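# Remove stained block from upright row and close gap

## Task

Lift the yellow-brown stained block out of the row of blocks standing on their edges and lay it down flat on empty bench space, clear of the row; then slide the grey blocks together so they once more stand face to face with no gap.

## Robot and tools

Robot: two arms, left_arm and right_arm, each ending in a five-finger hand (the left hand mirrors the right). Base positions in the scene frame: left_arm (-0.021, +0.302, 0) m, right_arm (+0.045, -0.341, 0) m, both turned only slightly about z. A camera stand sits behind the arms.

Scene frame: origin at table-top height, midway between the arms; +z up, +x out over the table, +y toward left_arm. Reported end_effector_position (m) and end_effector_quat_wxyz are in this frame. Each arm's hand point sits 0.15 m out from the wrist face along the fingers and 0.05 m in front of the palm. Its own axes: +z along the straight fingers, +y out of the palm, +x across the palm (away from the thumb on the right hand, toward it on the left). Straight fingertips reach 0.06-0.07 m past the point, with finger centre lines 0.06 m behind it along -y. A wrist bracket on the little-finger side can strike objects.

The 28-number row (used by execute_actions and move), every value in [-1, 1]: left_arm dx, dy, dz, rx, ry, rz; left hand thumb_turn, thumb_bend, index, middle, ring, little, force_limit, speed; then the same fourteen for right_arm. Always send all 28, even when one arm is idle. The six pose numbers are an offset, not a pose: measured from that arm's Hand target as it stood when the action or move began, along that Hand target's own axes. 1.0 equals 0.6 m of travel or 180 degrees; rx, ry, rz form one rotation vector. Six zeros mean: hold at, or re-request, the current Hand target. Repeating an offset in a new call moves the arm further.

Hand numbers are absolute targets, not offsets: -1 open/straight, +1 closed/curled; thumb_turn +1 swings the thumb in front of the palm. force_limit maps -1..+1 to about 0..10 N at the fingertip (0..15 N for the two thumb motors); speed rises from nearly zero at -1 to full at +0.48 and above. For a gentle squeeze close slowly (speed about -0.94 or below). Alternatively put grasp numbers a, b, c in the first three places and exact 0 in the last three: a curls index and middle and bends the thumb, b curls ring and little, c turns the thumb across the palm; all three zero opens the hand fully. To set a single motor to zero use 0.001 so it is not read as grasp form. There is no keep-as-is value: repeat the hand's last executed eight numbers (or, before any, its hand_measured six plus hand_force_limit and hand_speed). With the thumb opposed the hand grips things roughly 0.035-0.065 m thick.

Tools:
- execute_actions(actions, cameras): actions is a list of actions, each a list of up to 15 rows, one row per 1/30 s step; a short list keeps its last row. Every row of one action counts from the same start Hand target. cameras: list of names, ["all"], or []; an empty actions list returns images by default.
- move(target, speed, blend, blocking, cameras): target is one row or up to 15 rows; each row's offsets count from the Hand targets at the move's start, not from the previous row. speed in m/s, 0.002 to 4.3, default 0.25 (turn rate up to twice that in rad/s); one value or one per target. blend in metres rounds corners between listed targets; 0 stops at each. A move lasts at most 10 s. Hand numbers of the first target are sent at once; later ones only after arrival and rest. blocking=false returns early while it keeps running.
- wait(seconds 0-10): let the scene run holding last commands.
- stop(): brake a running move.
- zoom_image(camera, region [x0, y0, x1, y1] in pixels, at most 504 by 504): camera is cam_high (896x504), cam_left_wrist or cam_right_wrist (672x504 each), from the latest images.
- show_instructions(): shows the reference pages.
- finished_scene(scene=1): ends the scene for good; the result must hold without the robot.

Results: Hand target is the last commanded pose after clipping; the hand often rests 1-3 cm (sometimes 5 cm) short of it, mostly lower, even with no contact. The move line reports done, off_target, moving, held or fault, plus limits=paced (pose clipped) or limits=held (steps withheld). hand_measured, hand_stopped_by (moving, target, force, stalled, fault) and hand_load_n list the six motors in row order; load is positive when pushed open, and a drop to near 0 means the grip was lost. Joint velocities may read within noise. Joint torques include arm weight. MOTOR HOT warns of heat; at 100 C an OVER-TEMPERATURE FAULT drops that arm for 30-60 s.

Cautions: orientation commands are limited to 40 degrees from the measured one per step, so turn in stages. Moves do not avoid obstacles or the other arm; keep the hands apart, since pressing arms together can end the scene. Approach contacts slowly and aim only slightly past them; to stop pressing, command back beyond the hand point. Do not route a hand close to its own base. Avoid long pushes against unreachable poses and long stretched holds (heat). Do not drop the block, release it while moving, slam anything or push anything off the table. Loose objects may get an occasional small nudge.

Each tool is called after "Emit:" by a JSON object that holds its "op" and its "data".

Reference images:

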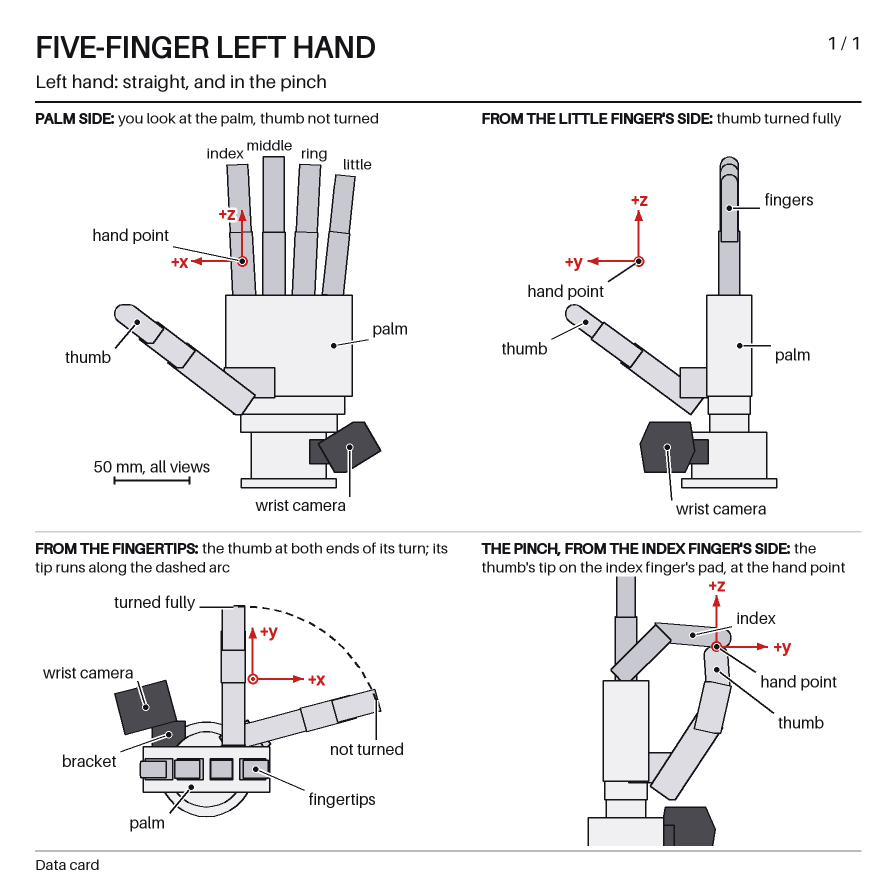

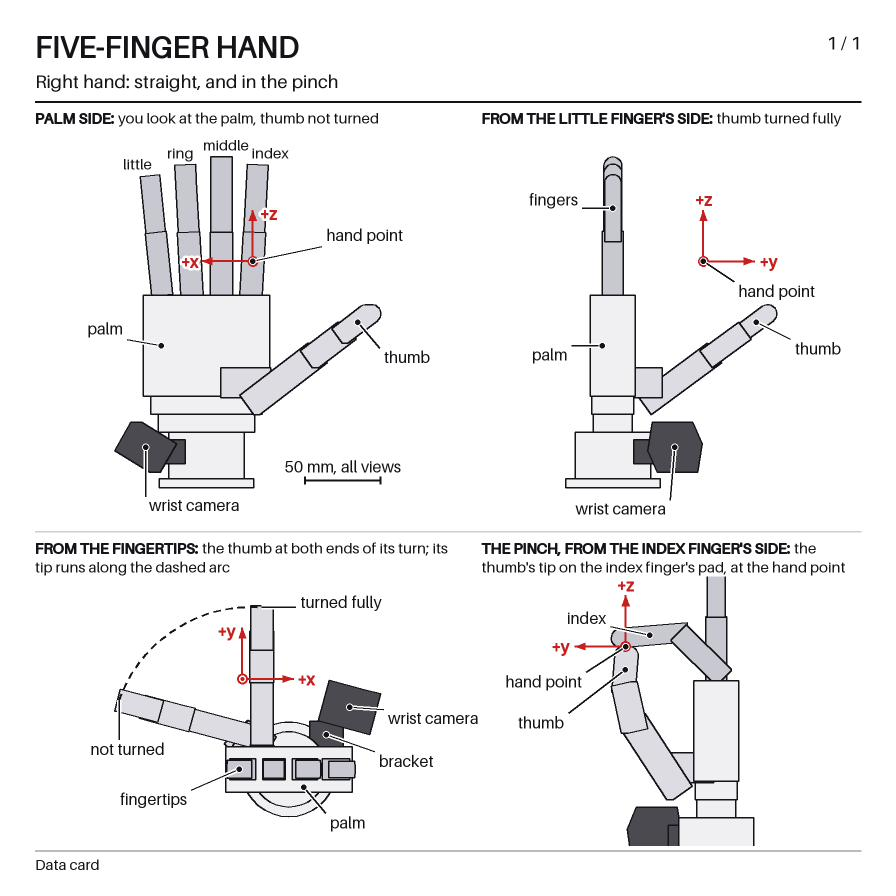

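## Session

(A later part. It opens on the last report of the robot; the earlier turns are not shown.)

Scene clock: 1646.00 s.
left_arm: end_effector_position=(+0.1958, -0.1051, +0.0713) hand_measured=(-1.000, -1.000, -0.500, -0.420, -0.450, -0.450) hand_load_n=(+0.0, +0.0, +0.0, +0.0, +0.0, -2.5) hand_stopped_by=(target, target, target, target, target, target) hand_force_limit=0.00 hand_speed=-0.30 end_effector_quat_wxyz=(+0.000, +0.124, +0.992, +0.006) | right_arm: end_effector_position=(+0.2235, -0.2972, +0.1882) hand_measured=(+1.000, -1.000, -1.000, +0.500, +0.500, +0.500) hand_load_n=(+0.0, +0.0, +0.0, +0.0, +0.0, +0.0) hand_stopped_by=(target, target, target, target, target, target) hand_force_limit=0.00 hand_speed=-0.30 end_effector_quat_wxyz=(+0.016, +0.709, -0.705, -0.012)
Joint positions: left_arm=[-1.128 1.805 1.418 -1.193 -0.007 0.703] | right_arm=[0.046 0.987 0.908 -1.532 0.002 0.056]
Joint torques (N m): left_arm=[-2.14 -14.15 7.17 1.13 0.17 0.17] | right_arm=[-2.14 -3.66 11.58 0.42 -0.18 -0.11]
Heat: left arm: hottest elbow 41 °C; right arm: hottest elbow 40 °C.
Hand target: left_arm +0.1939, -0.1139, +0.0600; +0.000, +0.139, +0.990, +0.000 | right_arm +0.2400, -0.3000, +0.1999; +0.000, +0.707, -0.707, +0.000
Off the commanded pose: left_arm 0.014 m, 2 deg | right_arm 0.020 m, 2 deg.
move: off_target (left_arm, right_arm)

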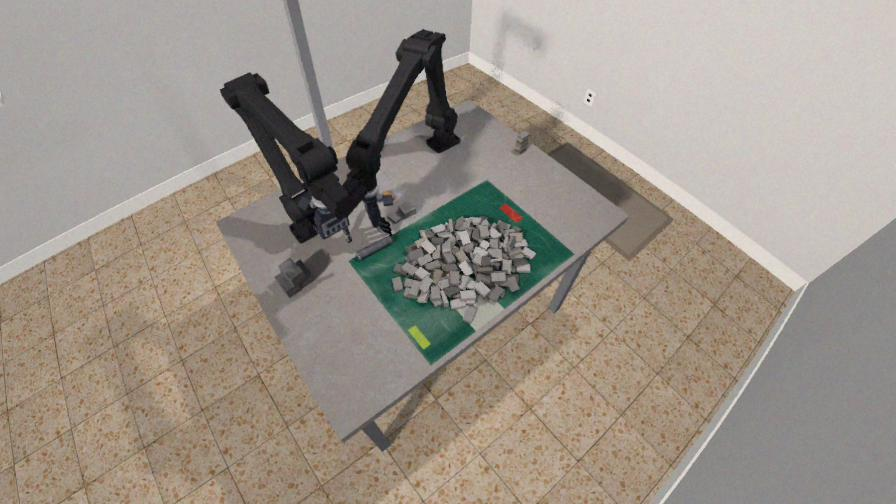

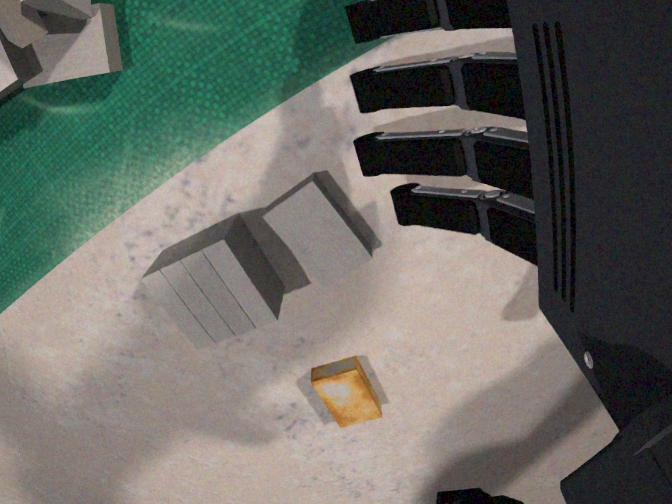

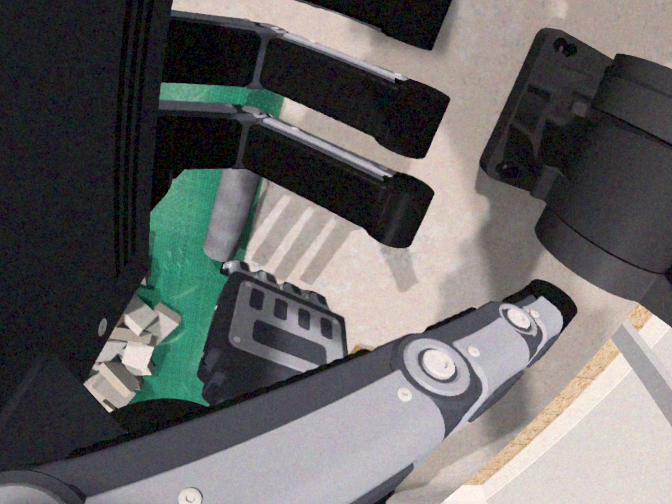

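Emit:
{"op": "move", "data": {"target": [[-0.005,0,-0.055,0,0,0,-1,-1,-0.5,-0.42,-0.45,-0.45,0,-0.3,0,0,0,0,0,0,1,-1,-1,0.5,0.5,0.5,0,-0.3],[-0.005,0,-0.055,0,0,0,-1,-1,-0.5,-0.42,0.15,0.15,0,-0.3,0,0,0,0,0,0,1,-1,-1,0.5,0.5,0.5,0,-0.3]], "speed": 0.06, "cameras": ["cam_high","cam_left_wrist","cam_right_wrist"]}}

Emit:
{"op": "zoom_image", "data": {"camera": "cam_high", "region": [340, 170, 440, 270]}}

Scene clock: 1654.87 s.
left_arm: end_effector_position=(+0.1940, -0.1013, +0.0785) hand_measured=(-1.000, -1.000, -0.500, -0.420, +0.150, +0.150) hand_load_n=(+0.0, +0.0, +0.0, +0.0, +0.0, +0.0) hand_stopped_by=(target, target, target, target, target, target) hand_force_limit=0.00 hand_speed=-0.30 end_effector_quat_wxyz=(-0.009, +0.132, +0.991, +0.015) | right_arm: end_effector_position=(+0.2235, -0.2972, +0.1882) hand_measured=(+1.000, -1.000, -1.000, +0.500, +0.500, +0.500) hand_load_n=(+0.0, +0.0, +0.0, +0.0, +0.0, +0.0) hand_stopped_by=(target, target, target, target, target, target) hand_force_limit=0.00 hand_speed=-0.30 end_effector_quat_wxyz=(+0.016, +0.709, -0.705, -0.012)
Joint positions: left_arm=[-1.128 1.805 1.434 -1.234 -0.002 0.72] | right_arm=[0.046 0.987 0.908 -1.532 0.002 0.056]
Joint torques (N m): left_arm=[-2.08 -15.85 10.22 -0.55 -0.03 0.05] | right_arm=[-2.02 -3.78 11.55 0.38 -0.18 -0.11]
Heat: left arm: hottest elbow 41 °C; right arm: hottest elbow 40 °C.
Hand target: left_arm +0.1969, -0.1148, +0.0930; +0.000, +0.139, +0.990, +0.000 | right_arm +0.2400, -0.3000, +0.1999; +0.000, +0.707, -0.707, +0.000
Off the commanded pose: left_arm 0.020 m, 2 deg | right_arm 0.020 m, 2 deg.
move: off_target (left_arm, right_arm); target 2's new numbers were sent with left_arm's hand 0.020 m and 2 deg from that target

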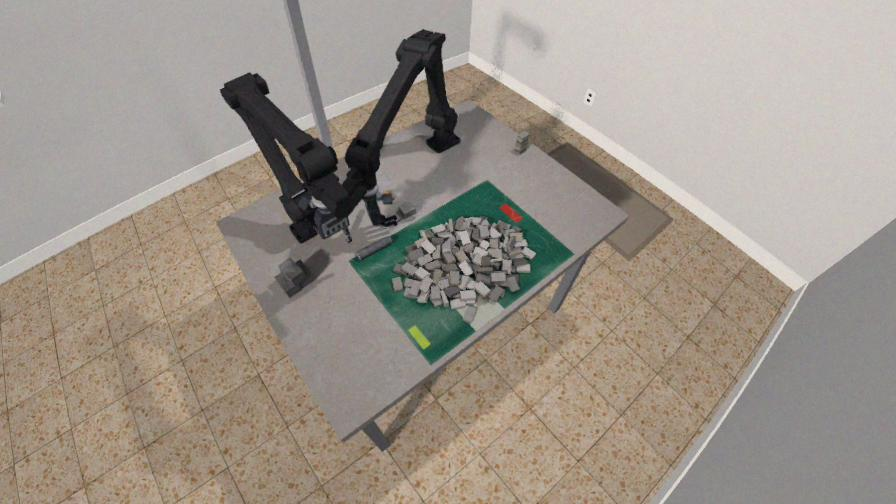

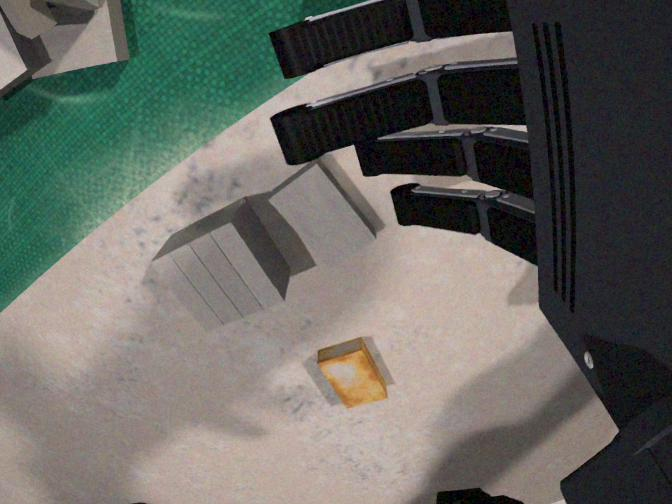

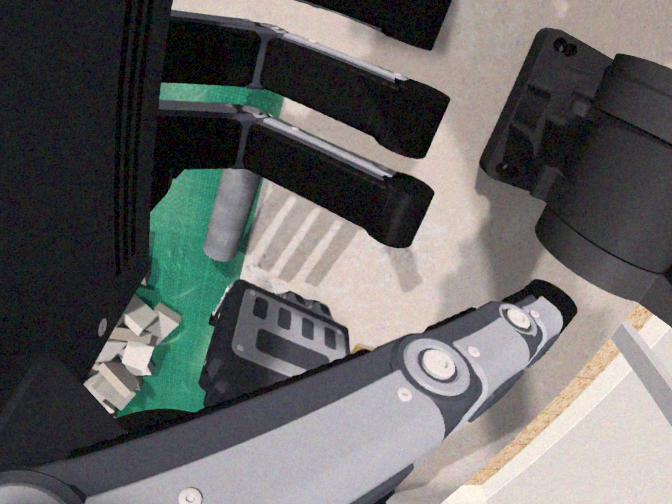

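Scaled by 5.040 from the camera's 896x504 image, which has a finer 1280x720 frame.

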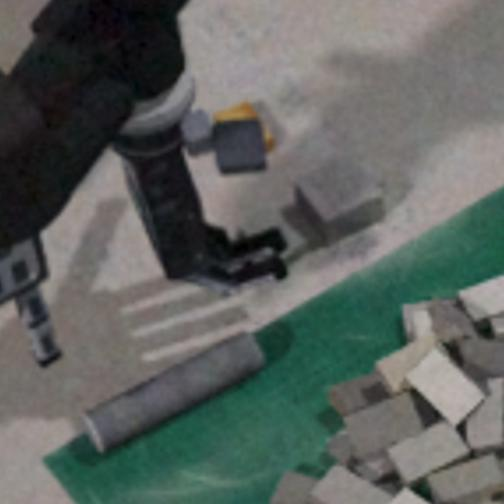

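Emit:
{"op": "move", "data": {"target": [0.0039,0.0075,0.055,0,0,0,-1,-1,-0.5,-0.42,0.15,0.15,0,-0.3,0,0,0,0,0,0,1,-1,-1,0.5,0.5,0.5,0,-0.3], "speed": 0.06, "cameras": ["cam_high","cam_left_wrist","cam_right_wrist"]}}

Emit:
{"op": "zoom_image", "data": {"camera": "cam_high", "region": [360, 180, 430, 250]}}

Emit:
{"op": "zoom_image", "data": {"camera": "cam_left_wrist", "region": [200, 80, 500, 330]}}

Scene clock: 1680.67 s.
left_arm: end_effector_position=(+0.1967, -0.1066, +0.0673) hand_measured=(-1.000, -1.000, -0.500, -0.420, +0.150, +0.150) hand_load_n=(+0.0, +0.0, +0.0, +0.0, +0.0, +0.0) hand_stopped_by=(target, target, target, target, target, target) hand_force_limit=0.00 hand_speed=-0.30 end_effector_quat_wxyz=(+0.001, +0.133, +0.991, +0.000) | right_arm: end_effector_position=(+0.2235, -0.2972, +0.1882) hand_measured=(+1.000, -1.000, -1.000, +0.500, +0.500, +0.500) hand_load_n=(+0.0, +0.0, +0.0, +0.0, +0.0, +0.0) hand_stopped_by=(target, target, target, target, target, target) hand_force_limit=0.00 hand_speed=-0.30 end_effector_quat_wxyz=(+0.016, +0.709, -0.705, -0.012)
Joint positions: left_arm=[-1.128 1.805 1.409 -1.173 -0.002 0.721] | right_arm=[0.046 0.987 0.908 -1.532 0.002 0.056]
Joint torques (N m): left_arm=[-1.73 -14.15 7.08 0.5 -0.04 0.08] | right_arm=[-2.02 -3.72 11.55 0.38 -0.18 -0.11]
Heat: left arm: hottest elbow 45 °C; right arm: hottest elbow 41 °C.
Hand target: left_arm +0.1958, -0.1098, +0.0600; +0.000, +0.139, +0.990, +0.000 | right_arm +0.2400, -0.3000, +0.1999; +0.000, +0.707, -0.707, +0.000
Off the commanded pose: left_arm 0.008 m, 1 deg | right_arm 0.020 m, 2 deg.
move: off_target (right_arm)

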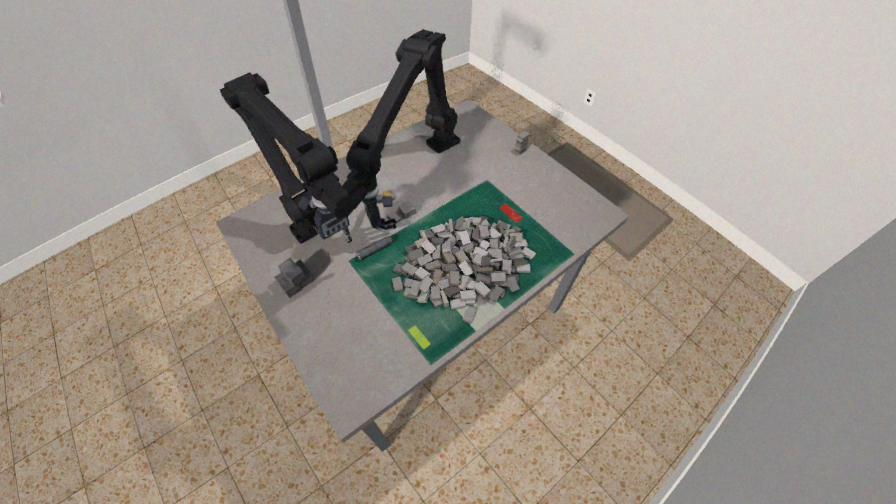

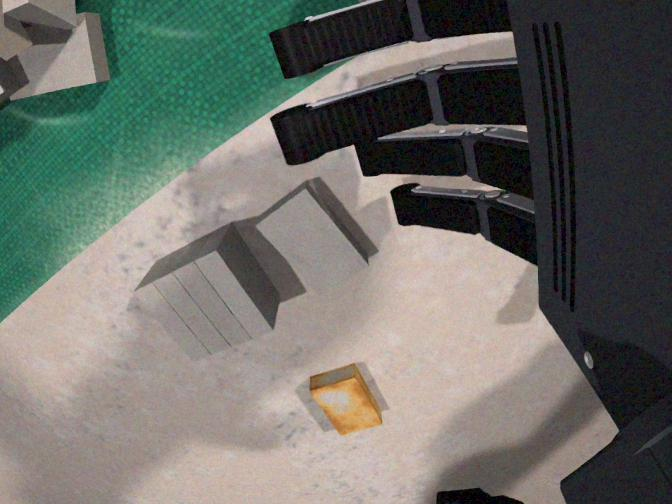

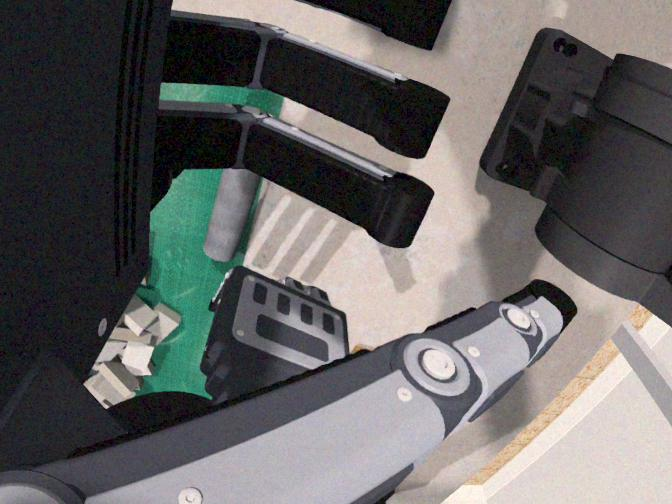

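Scaled by 7.200 from the camera's 896x504 image, which has a finer 1280x720 frame.

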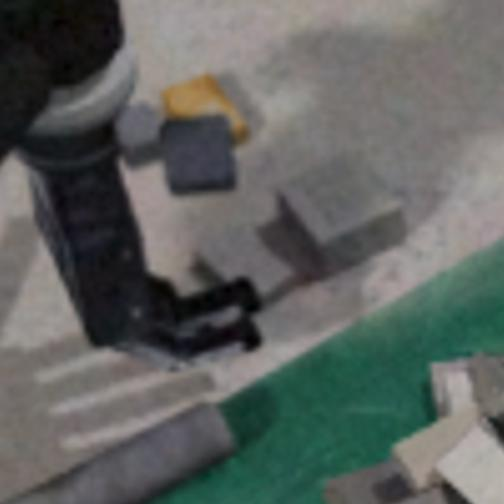

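Scaled by 1.680 from the camera's 672x504 image, which has a finer 960x720 frame.

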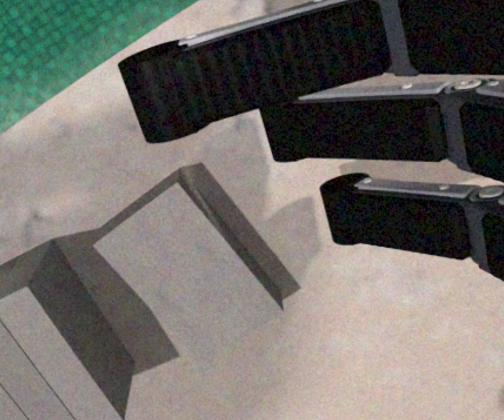

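Emit:
{"op": "move", "data": {"target": [0.0048,-0.0014,0.0175,0,0,0,-1,-1,-0.5,-0.42,0.15,0.15,0,-0.3,0,0,0,0,0,0,1,-1,-1,0.5,0.5,0.5,0,-0.3], "speed": 0.04, "cameras": ["cam_left_wrist"]}}

Emit:
{"op": "zoom_image", "data": {"camera": "cam_left_wrist", "region": [250, 130, 450, 280]}}

Scene clock: 1691.17 s.
left_arm: end_effector_position=(+0.1958, -0.1064, +0.0594) hand_measured=(-1.000, -1.000, -0.500, -0.420, +0.150, +0.150) hand_load_n=(+0.0, +0.0, +0.0, +0.0, +0.0, +0.0) hand_stopped_by=(target, target, target, target, target, target) hand_force_limit=0.00 hand_speed=-0.30 end_effector_quat_wxyz=(+0.003, +0.133, +0.991, -0.002) | right_arm: end_effector_position=(+0.2235, -0.2972, +0.1882) hand_measured=(+1.000, -1.000, -1.000, +0.500, +0.500, +0.500) hand_load_n=(+0.0, +0.0, -0.5, +0.0, +0.0, +0.0) hand_stopped_by=(target, target, target, target, target, target) hand_force_limit=0.00 hand_speed=-0.30 end_effector_quat_wxyz=(+0.016, +0.709, -0.705, -0.012)
Joint positions: left_arm=[-1.129 1.808 1.391 -1.147 -0.002 0.721] | right_arm=[0.046 0.987 0.908 -1.532 0.002 0.056]
Joint torques (N m): left_arm=[-2.14 -13.8 6.94 0.46 -0.01 0.01] | right_arm=[-2.02 -3.72 11.55 0.4 -0.18 -0.11]
Heat: left arm: hottest elbow 44 °C; right arm: hottest elbow 41 °C.
Hand target: left_arm +0.1928, -0.1099, +0.0495; +0.000, +0.139, +0.990, +0.000 | right_arm +0.2400, -0.3000, +0.1999; +0.000, +0.707, -0.707, +0.000
Off the commanded pose: left_arm 0.011 m, 1 deg | right_arm 0.020 m, 2 deg.
move: off_target (left_arm, right_arm)
Images, in order (width x height): cam_left_wrist 672x504.

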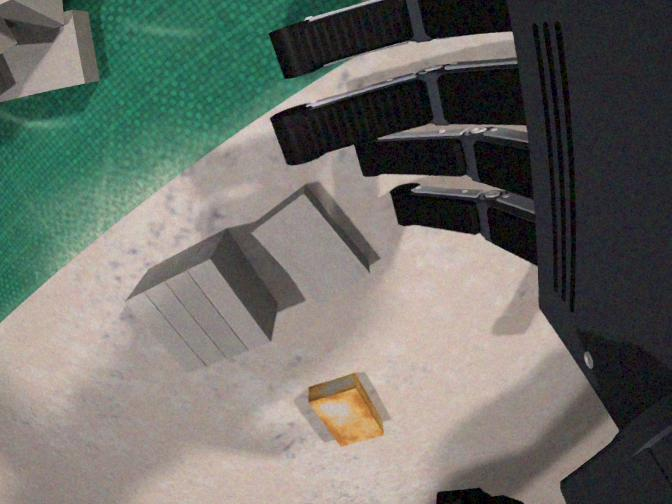

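Scaled by 2.520 from the camera's 672x504 image, which has a finer 960x720 frame.

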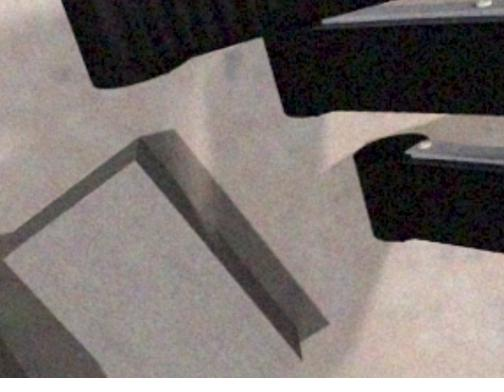

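Emit:
{"op": "move", "data": {"target": [0.0028,0.04,-0.0142,0,0,0,-1,-1,-0.5,-0.42,0.15,0.15,0,-0.3,0,0,0,0,0,0,1,-1,-1,0.5,0.5,0.5,0,-0.3], "speed": 0.04, "cameras": ["cam_left_wrist","cam_high"]}}

Emit:
{"op": "zoom_image", "data": {"camera": "cam_left_wrist", "region": [200, 130, 450, 330]}}

Emit:
{"op": "zoom_image", "data": {"camera": "cam_high", "region": [370, 180, 420, 230]}}

Scene clock: 1707.50 s.
left_arm: end_effector_position=(+0.1939, -0.0903, +0.0587) hand_measured=(-1.000, -1.000, -0.500, -0.420, +0.150, +0.150) hand_load_n=(+0.0, -0.5, +0.0, -0.5, +0.0, +0.0) hand_stopped_by=(target, target, target, target, target, target) hand_force_limit=0.00 hand_speed=-0.30 end_effector_quat_wxyz=(-0.001, +0.139, +0.990, +0.001) | right_arm: end_effector_position=(+0.2235, -0.2972, +0.1882) hand_measured=(+1.000, -1.000, -1.000, +0.500, +0.500, +0.500) hand_load_n=(+0.0, +0.0, +0.0, +0.0, +0.0, +0.0) hand_stopped_by=(target, target, target, target, target, target) hand_force_limit=0.00 hand_speed=-0.30 end_effector_quat_wxyz=(+0.016, +0.709, -0.705, -0.012)
Joint positions: left_arm=[-1.12 1.778 1.345 -1.139 0 0.742] | right_arm=[0.046 0.987 0.908 -1.532 0.002 0.056]
Joint torques (N m): left_arm=[-0.62 -15.15 6.42 0.17 -0.09 0.08] | right_arm=[-2.14 -3.72 11.56 0.38 -0.19 -0.11]
Heat: left arm: hottest elbow 42 °C; right arm: hottest elbow 41 °C.
Hand target: left_arm +0.1978, -0.0863, +0.0582; +0.000, +0.139, +0.990, +0.000 | right_arm +0.2400, -0.3000, +0.1999; +0.000, +0.707, -0.707, +0.000
Off the commanded pose: left_arm 0.006 m, 0 deg | right_arm 0.020 m, 2 deg.
move: off_target (right_arm)
Images, in order (width x height): cam_high 896x504, cam_left_wrist 672x504.

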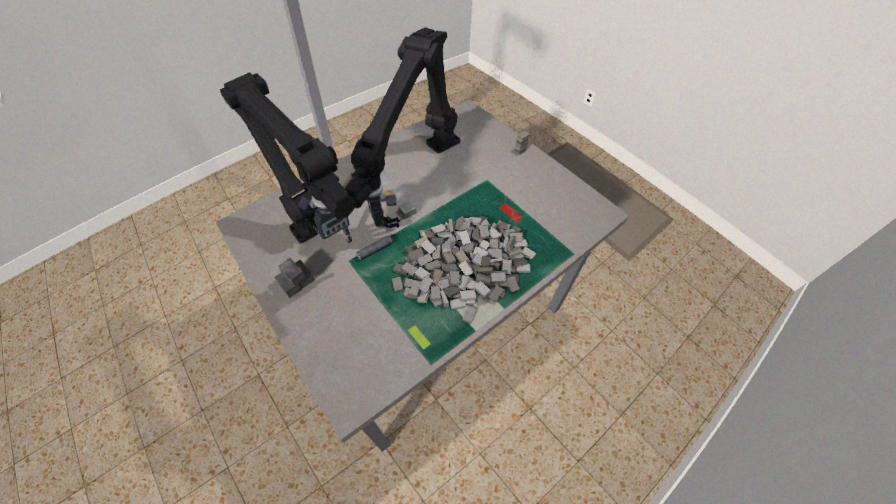

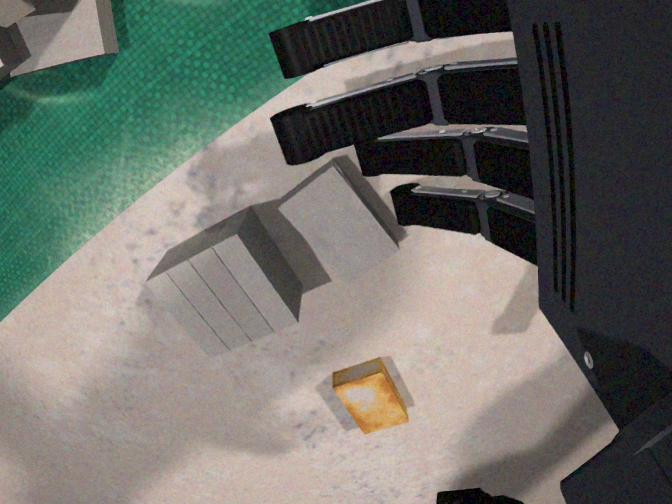

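Scaled by 2.016 from the camera's 672x504 image, which has a finer 960x720 frame.

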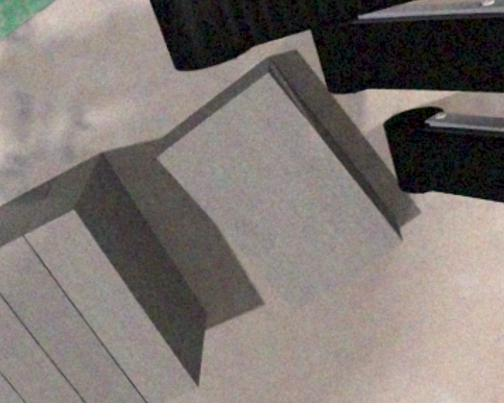

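Scaled by 10.080 from the camera's 896x504 image, which has a finer 1280x720 frame.

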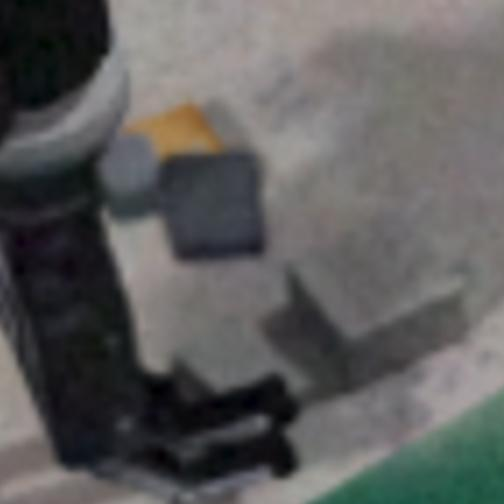

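Emit:
{"op": "move", "data": {"target": [0,0,0.0175,0,0,0,-1,-1,-0.5,-0.42,0.15,0.15,0,-0.3,0,0,0,0,0,0,1,-1,-1,0.5,0.5,0.5,0,-0.3], "speed": 0.04, "cameras": ["cam_left_wrist"]}}

Emit:
{"op": "zoom_image", "data": {"camera": "cam_left_wrist", "region": [250, 130, 450, 290]}}

Scene clock: 1718.50 s.
left_arm: end_effector_position=(+0.1938, -0.0900, +0.0579) hand_measured=(-1.000, -1.000, -0.500, -0.420, +0.150, +0.150) hand_load_n=(+0.0, -0.5, -1.0, -2.0, +0.0, +0.0) hand_stopped_by=(target, target, target, target, target, target) hand_force_limit=0.00 hand_speed=-0.30 end_effector_quat_wxyz=(+0.001, +0.140, +0.990, -0.002) | right_arm: end_effector_position=(+0.2235, -0.2972, +0.1882) hand_measured=(+1.000, -1.000, -1.000, +0.500, +0.500, +0.500) hand_load_n=(+0.0, +0.0, +0.0, +0.0, +0.0, +0.0) hand_stopped_by=(target, target, target, target, target, target) hand_force_limit=0.00 hand_speed=-0.30 end_effector_quat_wxyz=(+0.016, +0.709, -0.705, -0.012)
Joint positions: left_arm=[-1.12 1.773 1.337 -1.13 0 0.743] | right_arm=[0.046 0.987 0.908 -1.532 0.002 0.056]
Joint torques (N m): left_arm=[-0.56 -14.04 5.91 0.69 -0.11 0.08] | right_arm=[-2.2 -3.66 11.56 0.4 -0.19 -0.11]
Heat: left arm: hottest elbow 42 °C; right arm: hottest elbow 41 °C.
Hand target: left_arm +0.1979, -0.0864, +0.0477; +0.000, +0.139, +0.990, +0.000 | right_arm +0.2400, -0.3000, +0.1999; +0.000, +0.707, -0.707, +0.000
Off the commanded pose: left_arm 0.012 m, 0 deg | right_arm 0.020 m, 2 deg.
move: off_target (left_arm, right_arm)
Images, in order (width x height): cam_left_wrist 672x504.

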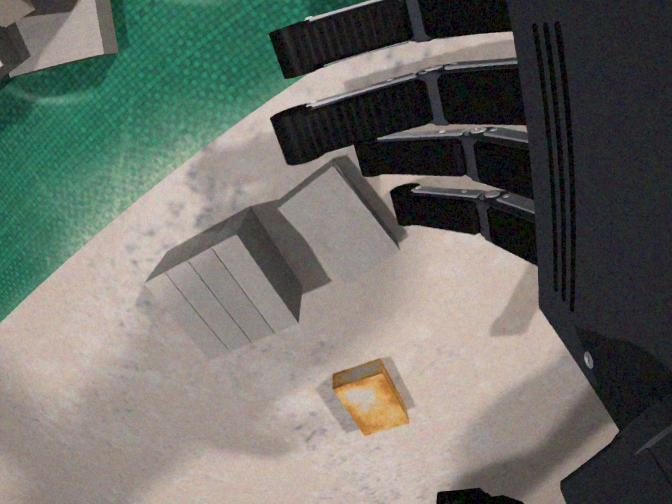

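Scaled by 2.520 from the camera's 672x504 image, which has a finer 960x720 frame.

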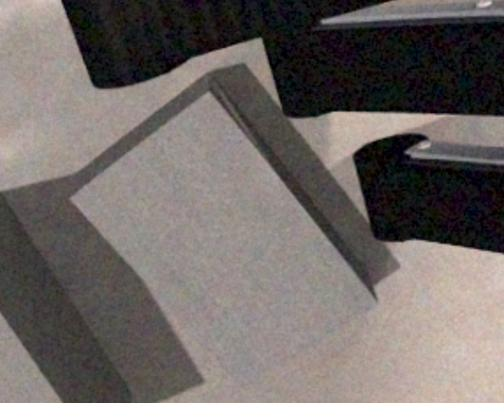

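Emit:
{"op": "move", "data": {"target": [0.0039,0.0195,-0.0205,0,0,0,-1,-1,-0.5,-0.42,0.15,0.15,0,-0.3,0,0,0,0,0,0,1,-1,-1,0.5,0.5,0.5,0,-0.3], "speed": 0.04, "cameras": ["cam_left_wrist"]}}

Emit:
{"op": "zoom_image", "data": {"camera": "cam_left_wrist", "region": [200, 130, 450, 330]}}

Scene clock: 1729.53 s.
left_arm: end_effector_position=(+0.1955, -0.0804, +0.0584) hand_measured=(-1.000, -1.000, -0.500, -0.420, +0.150, +0.150) hand_load_n=(+0.0, +0.0, +0.0, +0.0, +0.0, +0.0) hand_stopped_by=(target, target, target, target, target, target) hand_force_limit=0.00 hand_speed=-0.30 end_effector_quat_wxyz=(+0.001, +0.139, +0.990, -0.002) | right_arm: end_effector_position=(+0.2235, -0.2972, +0.1882) hand_measured=(+1.000, -1.000, -1.000, +0.500, +0.500, +0.500) hand_load_n=(+0.0, -0.5, +0.0, +0.0, +0.0, +0.0) hand_stopped_by=(target, target, target, target, target, target) hand_force_limit=0.00 hand_speed=-0.30 end_effector_quat_wxyz=(+0.016, +0.709, -0.705, -0.012)
Joint positions: left_arm=[-1.107 1.755 1.313 -1.125 0.002 0.754] | right_arm=[0.046 0.987 0.908 -1.532 0.002 0.056]
Joint torques (N m): left_arm=[-0.67 -15.03 6.43 -0.25 -0.16 0.06] | right_arm=[-2.08 -3.66 11.56 0.4 -0.18 -0.11]
Heat: left arm: hottest elbow 41 °C; right arm: hottest elbow 41 °C.
Hand target: left_arm +0.1988, -0.0744, +0.0598; +0.000, +0.139, +0.990, +0.000 | right_arm +0.2400, -0.3000, +0.1999; +0.000, +0.707, -0.707, +0.000
Off the commanded pose: left_arm 0.007 m, 0 deg | right_arm 0.020 m, 2 deg.
move: off_target (right_arm)
Images, in order (width x height): cam_left_wrist 672x504.

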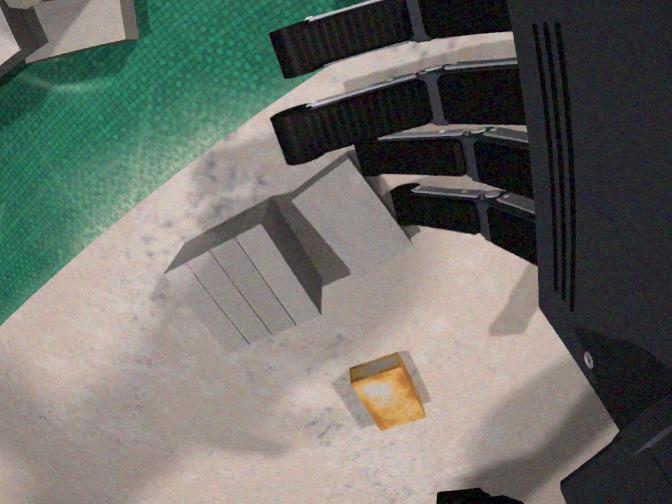

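Scaled by 2.016 from the camera's 672x504 image, which has a finer 960x720 frame.

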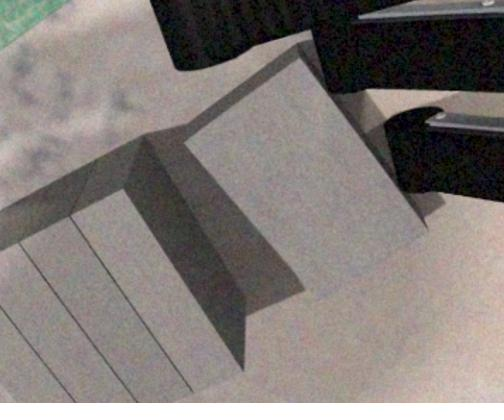

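Emit:
{"op": "move", "data": {"target": [0.004,0.0185,0,0,0,0,-1,-1,-0.5,-0.42,0.15,0.15,0,-0.3,0,0,0,0,0,0,1,-1,-1,0.5,0.5,0.5,0,-0.3], "speed": 0.04, "cameras": ["cam_left_wrist"]}}

Emit:
{"op": "zoom_image", "data": {"camera": "cam_left_wrist", "region": [200, 130, 450, 330]}}

Scene clock: 1736.83 s.
left_arm: end_effector_position=(+0.1951, -0.0677, +0.0587) hand_measured=(-1.000, -1.000, -0.500, -0.420, +0.150, +0.150) hand_load_n=(+0.0, -0.5, +0.0, +1.0, +0.0, +0.0) hand_stopped_by=(target, target, target, target, target, target) hand_force_limit=0.00 hand_speed=-0.30 end_effector_quat_wxyz=(-0.002, +0.141, +0.990, +0.002) | right_arm: end_effector_position=(+0.2235, -0.2972, +0.1882) hand_measured=(+1.000, -1.000, -1.000, +0.500, +0.500, +0.500) hand_load_n=(+0.0, +0.0, +0.0, +0.0, +0.0, +0.0) hand_stopped_by=(target, target, target, target, target, target) hand_force_limit=0.00 hand_speed=-0.30 end_effector_quat_wxyz=(+0.016, +0.709, -0.705, -0.012)
Joint positions: left_arm=[-1.097 1.734 1.283 -1.125 0.002 0.768] | right_arm=[0.046 0.987 0.908 -1.532 0.002 0.056]
Joint torques (N m): left_arm=[-0.62 -14.39 6.32 0.13 -0.15 0.08] | right_arm=[-2.14 -3.72 11.58 0.38 -0.17 -0.11]
Heat: left arm: hottest elbow 41 °C; right arm: hottest elbow 41 °C.
Hand target: left_arm +0.1996, -0.0631, +0.0600; +0.000, +0.139, +0.990, +0.000 | right_arm +0.2400, -0.3000, +0.1999; +0.000, +0.707, -0.707, +0.000
Off the commanded pose: left_arm 0.007 m, 0 deg | right_arm 0.020 m, 2 deg.
move: off_target (right_arm)
Images, in order (width x height): cam_left_wrist 672x504.

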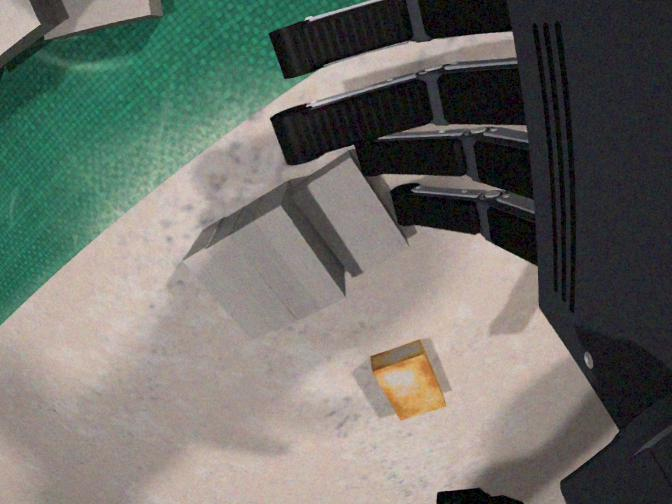

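Scaled by 2.016 from the camera's 672x504 image, which has a finer 960x720 frame.

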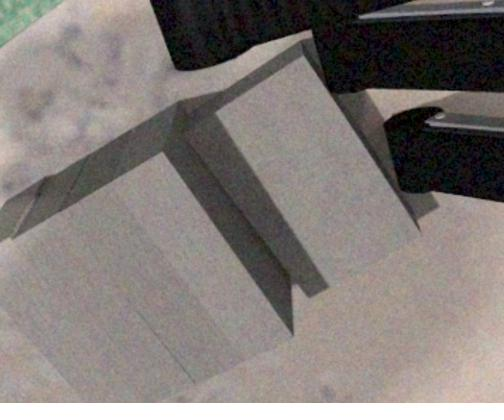

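Emit:
{"op": "zoom_image", "data": {"camera": "cam_left_wrist", "region": [170, 140, 420, 350]}}

Emit:
{"op": "execute_actions", "data": {"actions": [], "cameras": ["cam_high", "cam_left_wrist"]}}

Emit:
{"op": "zoom_image", "data": {"camera": "cam_high", "region": [380, 180, 430, 230]}}

Scaled by 2.016 from the camera's 672x504 image, which has a finer 960x720 frame.

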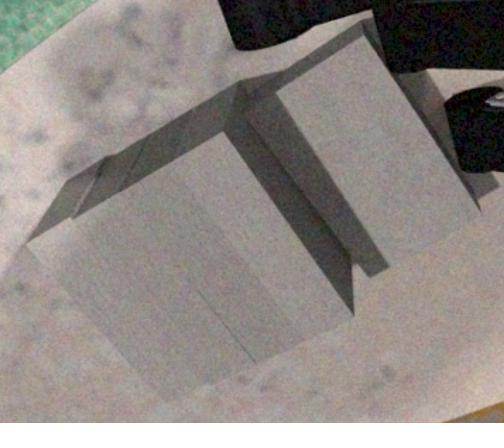

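Scene clock: 1742.63 s.
left_arm: end_effector_position=(+0.1952, -0.0677, +0.0587) hand_measured=(-1.000, -1.000, -0.500, -0.420, +0.150, +0.150) hand_load_n=(+0.0, -0.5, +0.0, +1.0, +0.0, +0.0) hand_stopped_by=(target, target, target, target, target, target) hand_force_limit=0.00 hand_speed=-0.30 end_effector_quat_wxyz=(-0.002, +0.141, +0.990, +0.002) | right_arm: end_effector_position=(+0.2235, -0.2972, +0.1882) hand_measured=(+1.000, -1.000, -1.000, +0.500, +0.500, +0.500) hand_load_n=(+0.0, +0.0, +0.0, +0.5, +0.0, +0.0) hand_stopped_by=(target, target, target, target, target, target) hand_force_limit=0.00 hand_speed=-0.30 end_effector_quat_wxyz=(+0.016, +0.709, -0.705, -0.012)
Joint positions: left_arm=[-1.097 1.734 1.283 -1.125 0.002 0.768] | right_arm=[0.046 0.987 0.908 -1.532 0.002 0.056]
Joint velocities: within noise
Joint torques (N m): left_arm=[-0.38 -14.68 6.3 0.06 -0.17 0.08] | right_arm=[-2.14 -3.72 11.58 0.4 -0.17 -0.11]
Heat: left arm: hottest elbow 41 °C; right arm: hottest elbow 41 °C.
Hand target: left_arm +0.1996, -0.0632, +0.0600; +0.000, +0.139, +0.990, +0.000 | right_arm +0.2400, -0.3000, +0.1999; +0.000, +0.707, -0.707, +0.000
Off the commanded pose: left_arm 0.006 m, 0 deg | right_arm 0.020 m, 2 deg.
Images, in order (width x height): cam_high 896x504, cam_left_wrist 672x504.

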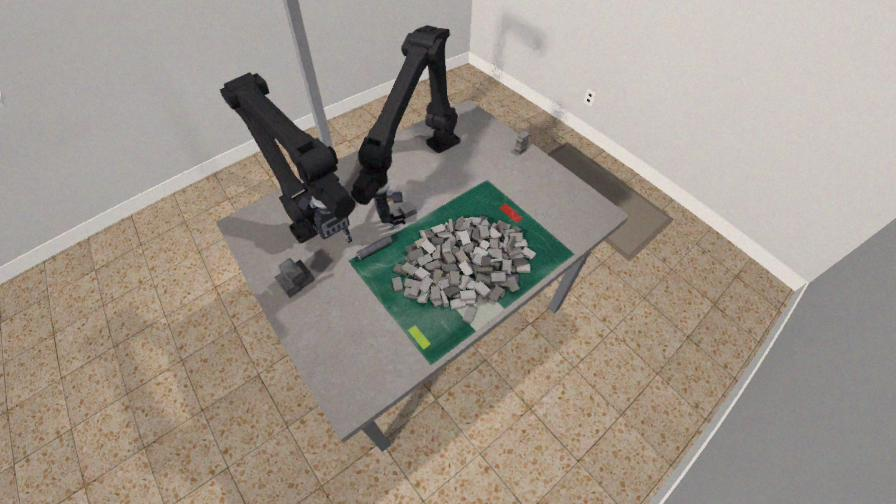

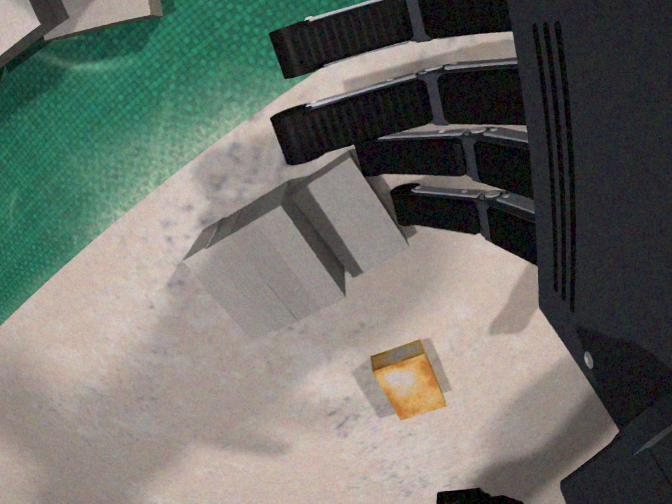

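Scaled by 10.080 from the camera's 896x504 image, which has a finer 1280x720 frame.

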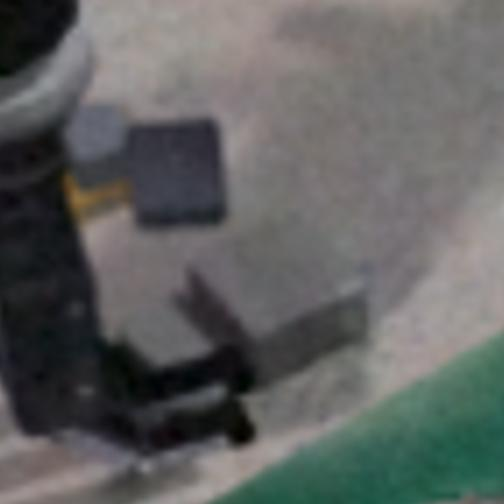

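Emit:
{"op": "move", "data": {"target": [-0.0015,0.016,0,0,0,0,-1,-1,-0.5,-0.42,0.15,0.15,0,-0.3,0,0,0,0,0,0,1,-1,-1,0.5,0.5,0.5,0,-0.3], "speed": 0.04, "cameras": ["cam_left_wrist"]}}

Emit:
{"op": "zoom_image", "data": {"camera": "cam_left_wrist", "region": [170, 120, 430, 340]}}

Scene clock: 1766.73 s.
left_arm: end_effector_position=(+0.1980, -0.0589, +0.0587) hand_measured=(-1.000, -1.000, -0.500, -0.420, +0.150, +0.150) hand_load_n=(+0.0, +0.0, +0.5, +0.5, +0.0, +0.0) hand_stopped_by=(target, target, target, target, target, target) hand_force_limit=0.00 hand_speed=-0.30 end_effector_quat_wxyz=(-0.003, +0.140, +0.990, +0.002) | right_arm: end_effector_position=(+0.2235, -0.2972, +0.1882) hand_measured=(+1.000, -1.000, -1.000, +0.500, +0.500, +0.500) hand_load_n=(+0.0, +0.0, +0.0, +0.0, +0.0, +0.0) hand_stopped_by=(target, target, target, target, target, target) hand_force_limit=0.00 hand_speed=-0.30 end_effector_quat_wxyz=(+0.016, +0.709, -0.705, -0.012)
Joint positions: left_arm=[-1.082 1.72 1.263 -1.12 0.003 0.78] | right_arm=[0.046 0.987 0.908 -1.532 0.002 0.056]
Joint torques (N m): left_arm=[-0.5 -14.56 6.32 0.18 -0.21 0.13] | right_arm=[-2.08 -3.66 11.59 0.4 -0.19 -0.1]
Heat: left arm: hottest elbow 41 °C; right arm: hottest elbow 41 °C.
Hand target: left_arm +0.2030, -0.0542, +0.0599; +0.000, +0.139, +0.990, +0.000 | right_arm +0.2400, -0.3000, +0.1999; +0.000, +0.707, -0.707, +0.000
Off the commanded pose: left_arm 0.007 m, 0 deg | right_arm 0.020 m, 2 deg.
move: off_target (right_arm)
Images, in order (width x height): cam_left_wrist 672x504.

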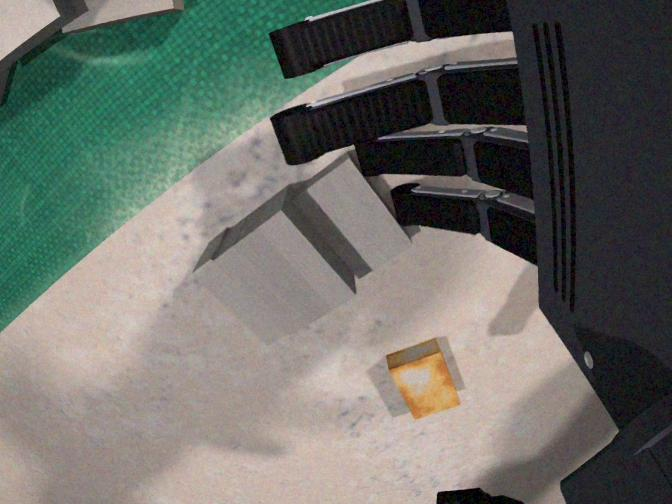

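Scaled by 1.938 from the camera's 672x504 image, which has a finer 960x720 frame.

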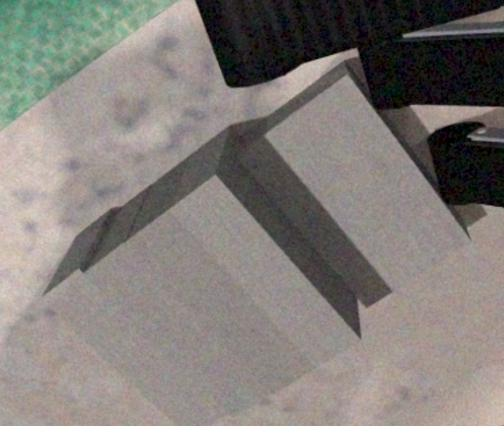

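Emit:
{"op": "zoom_image", "data": {"camera": "cam_left_wrist", "region": [270, 150, 420, 300]}}

Emit:
{"op": "zoom_image", "data": {"camera": "cam_left_wrist", "region": [190, 170, 320, 300]}}

Scaled by 3.360 from the camera's 672x504 image, which has a finer 960x720 frame.

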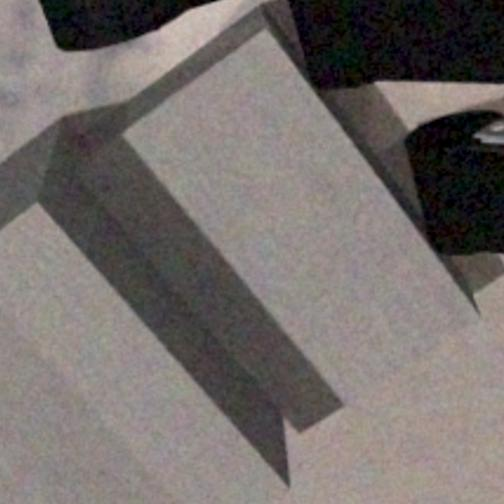

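Scaled by 3.877 from the camera's 672x504 image, which has a finer 960x720 frame.

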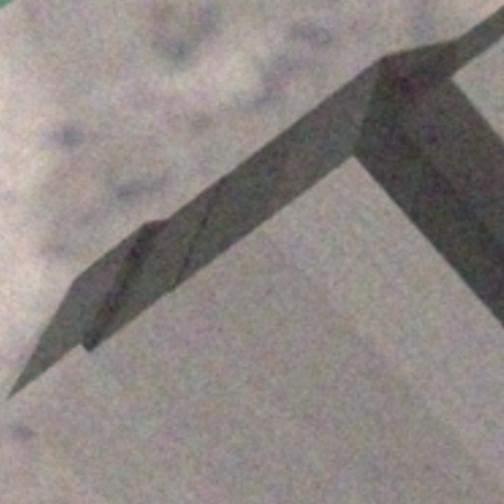

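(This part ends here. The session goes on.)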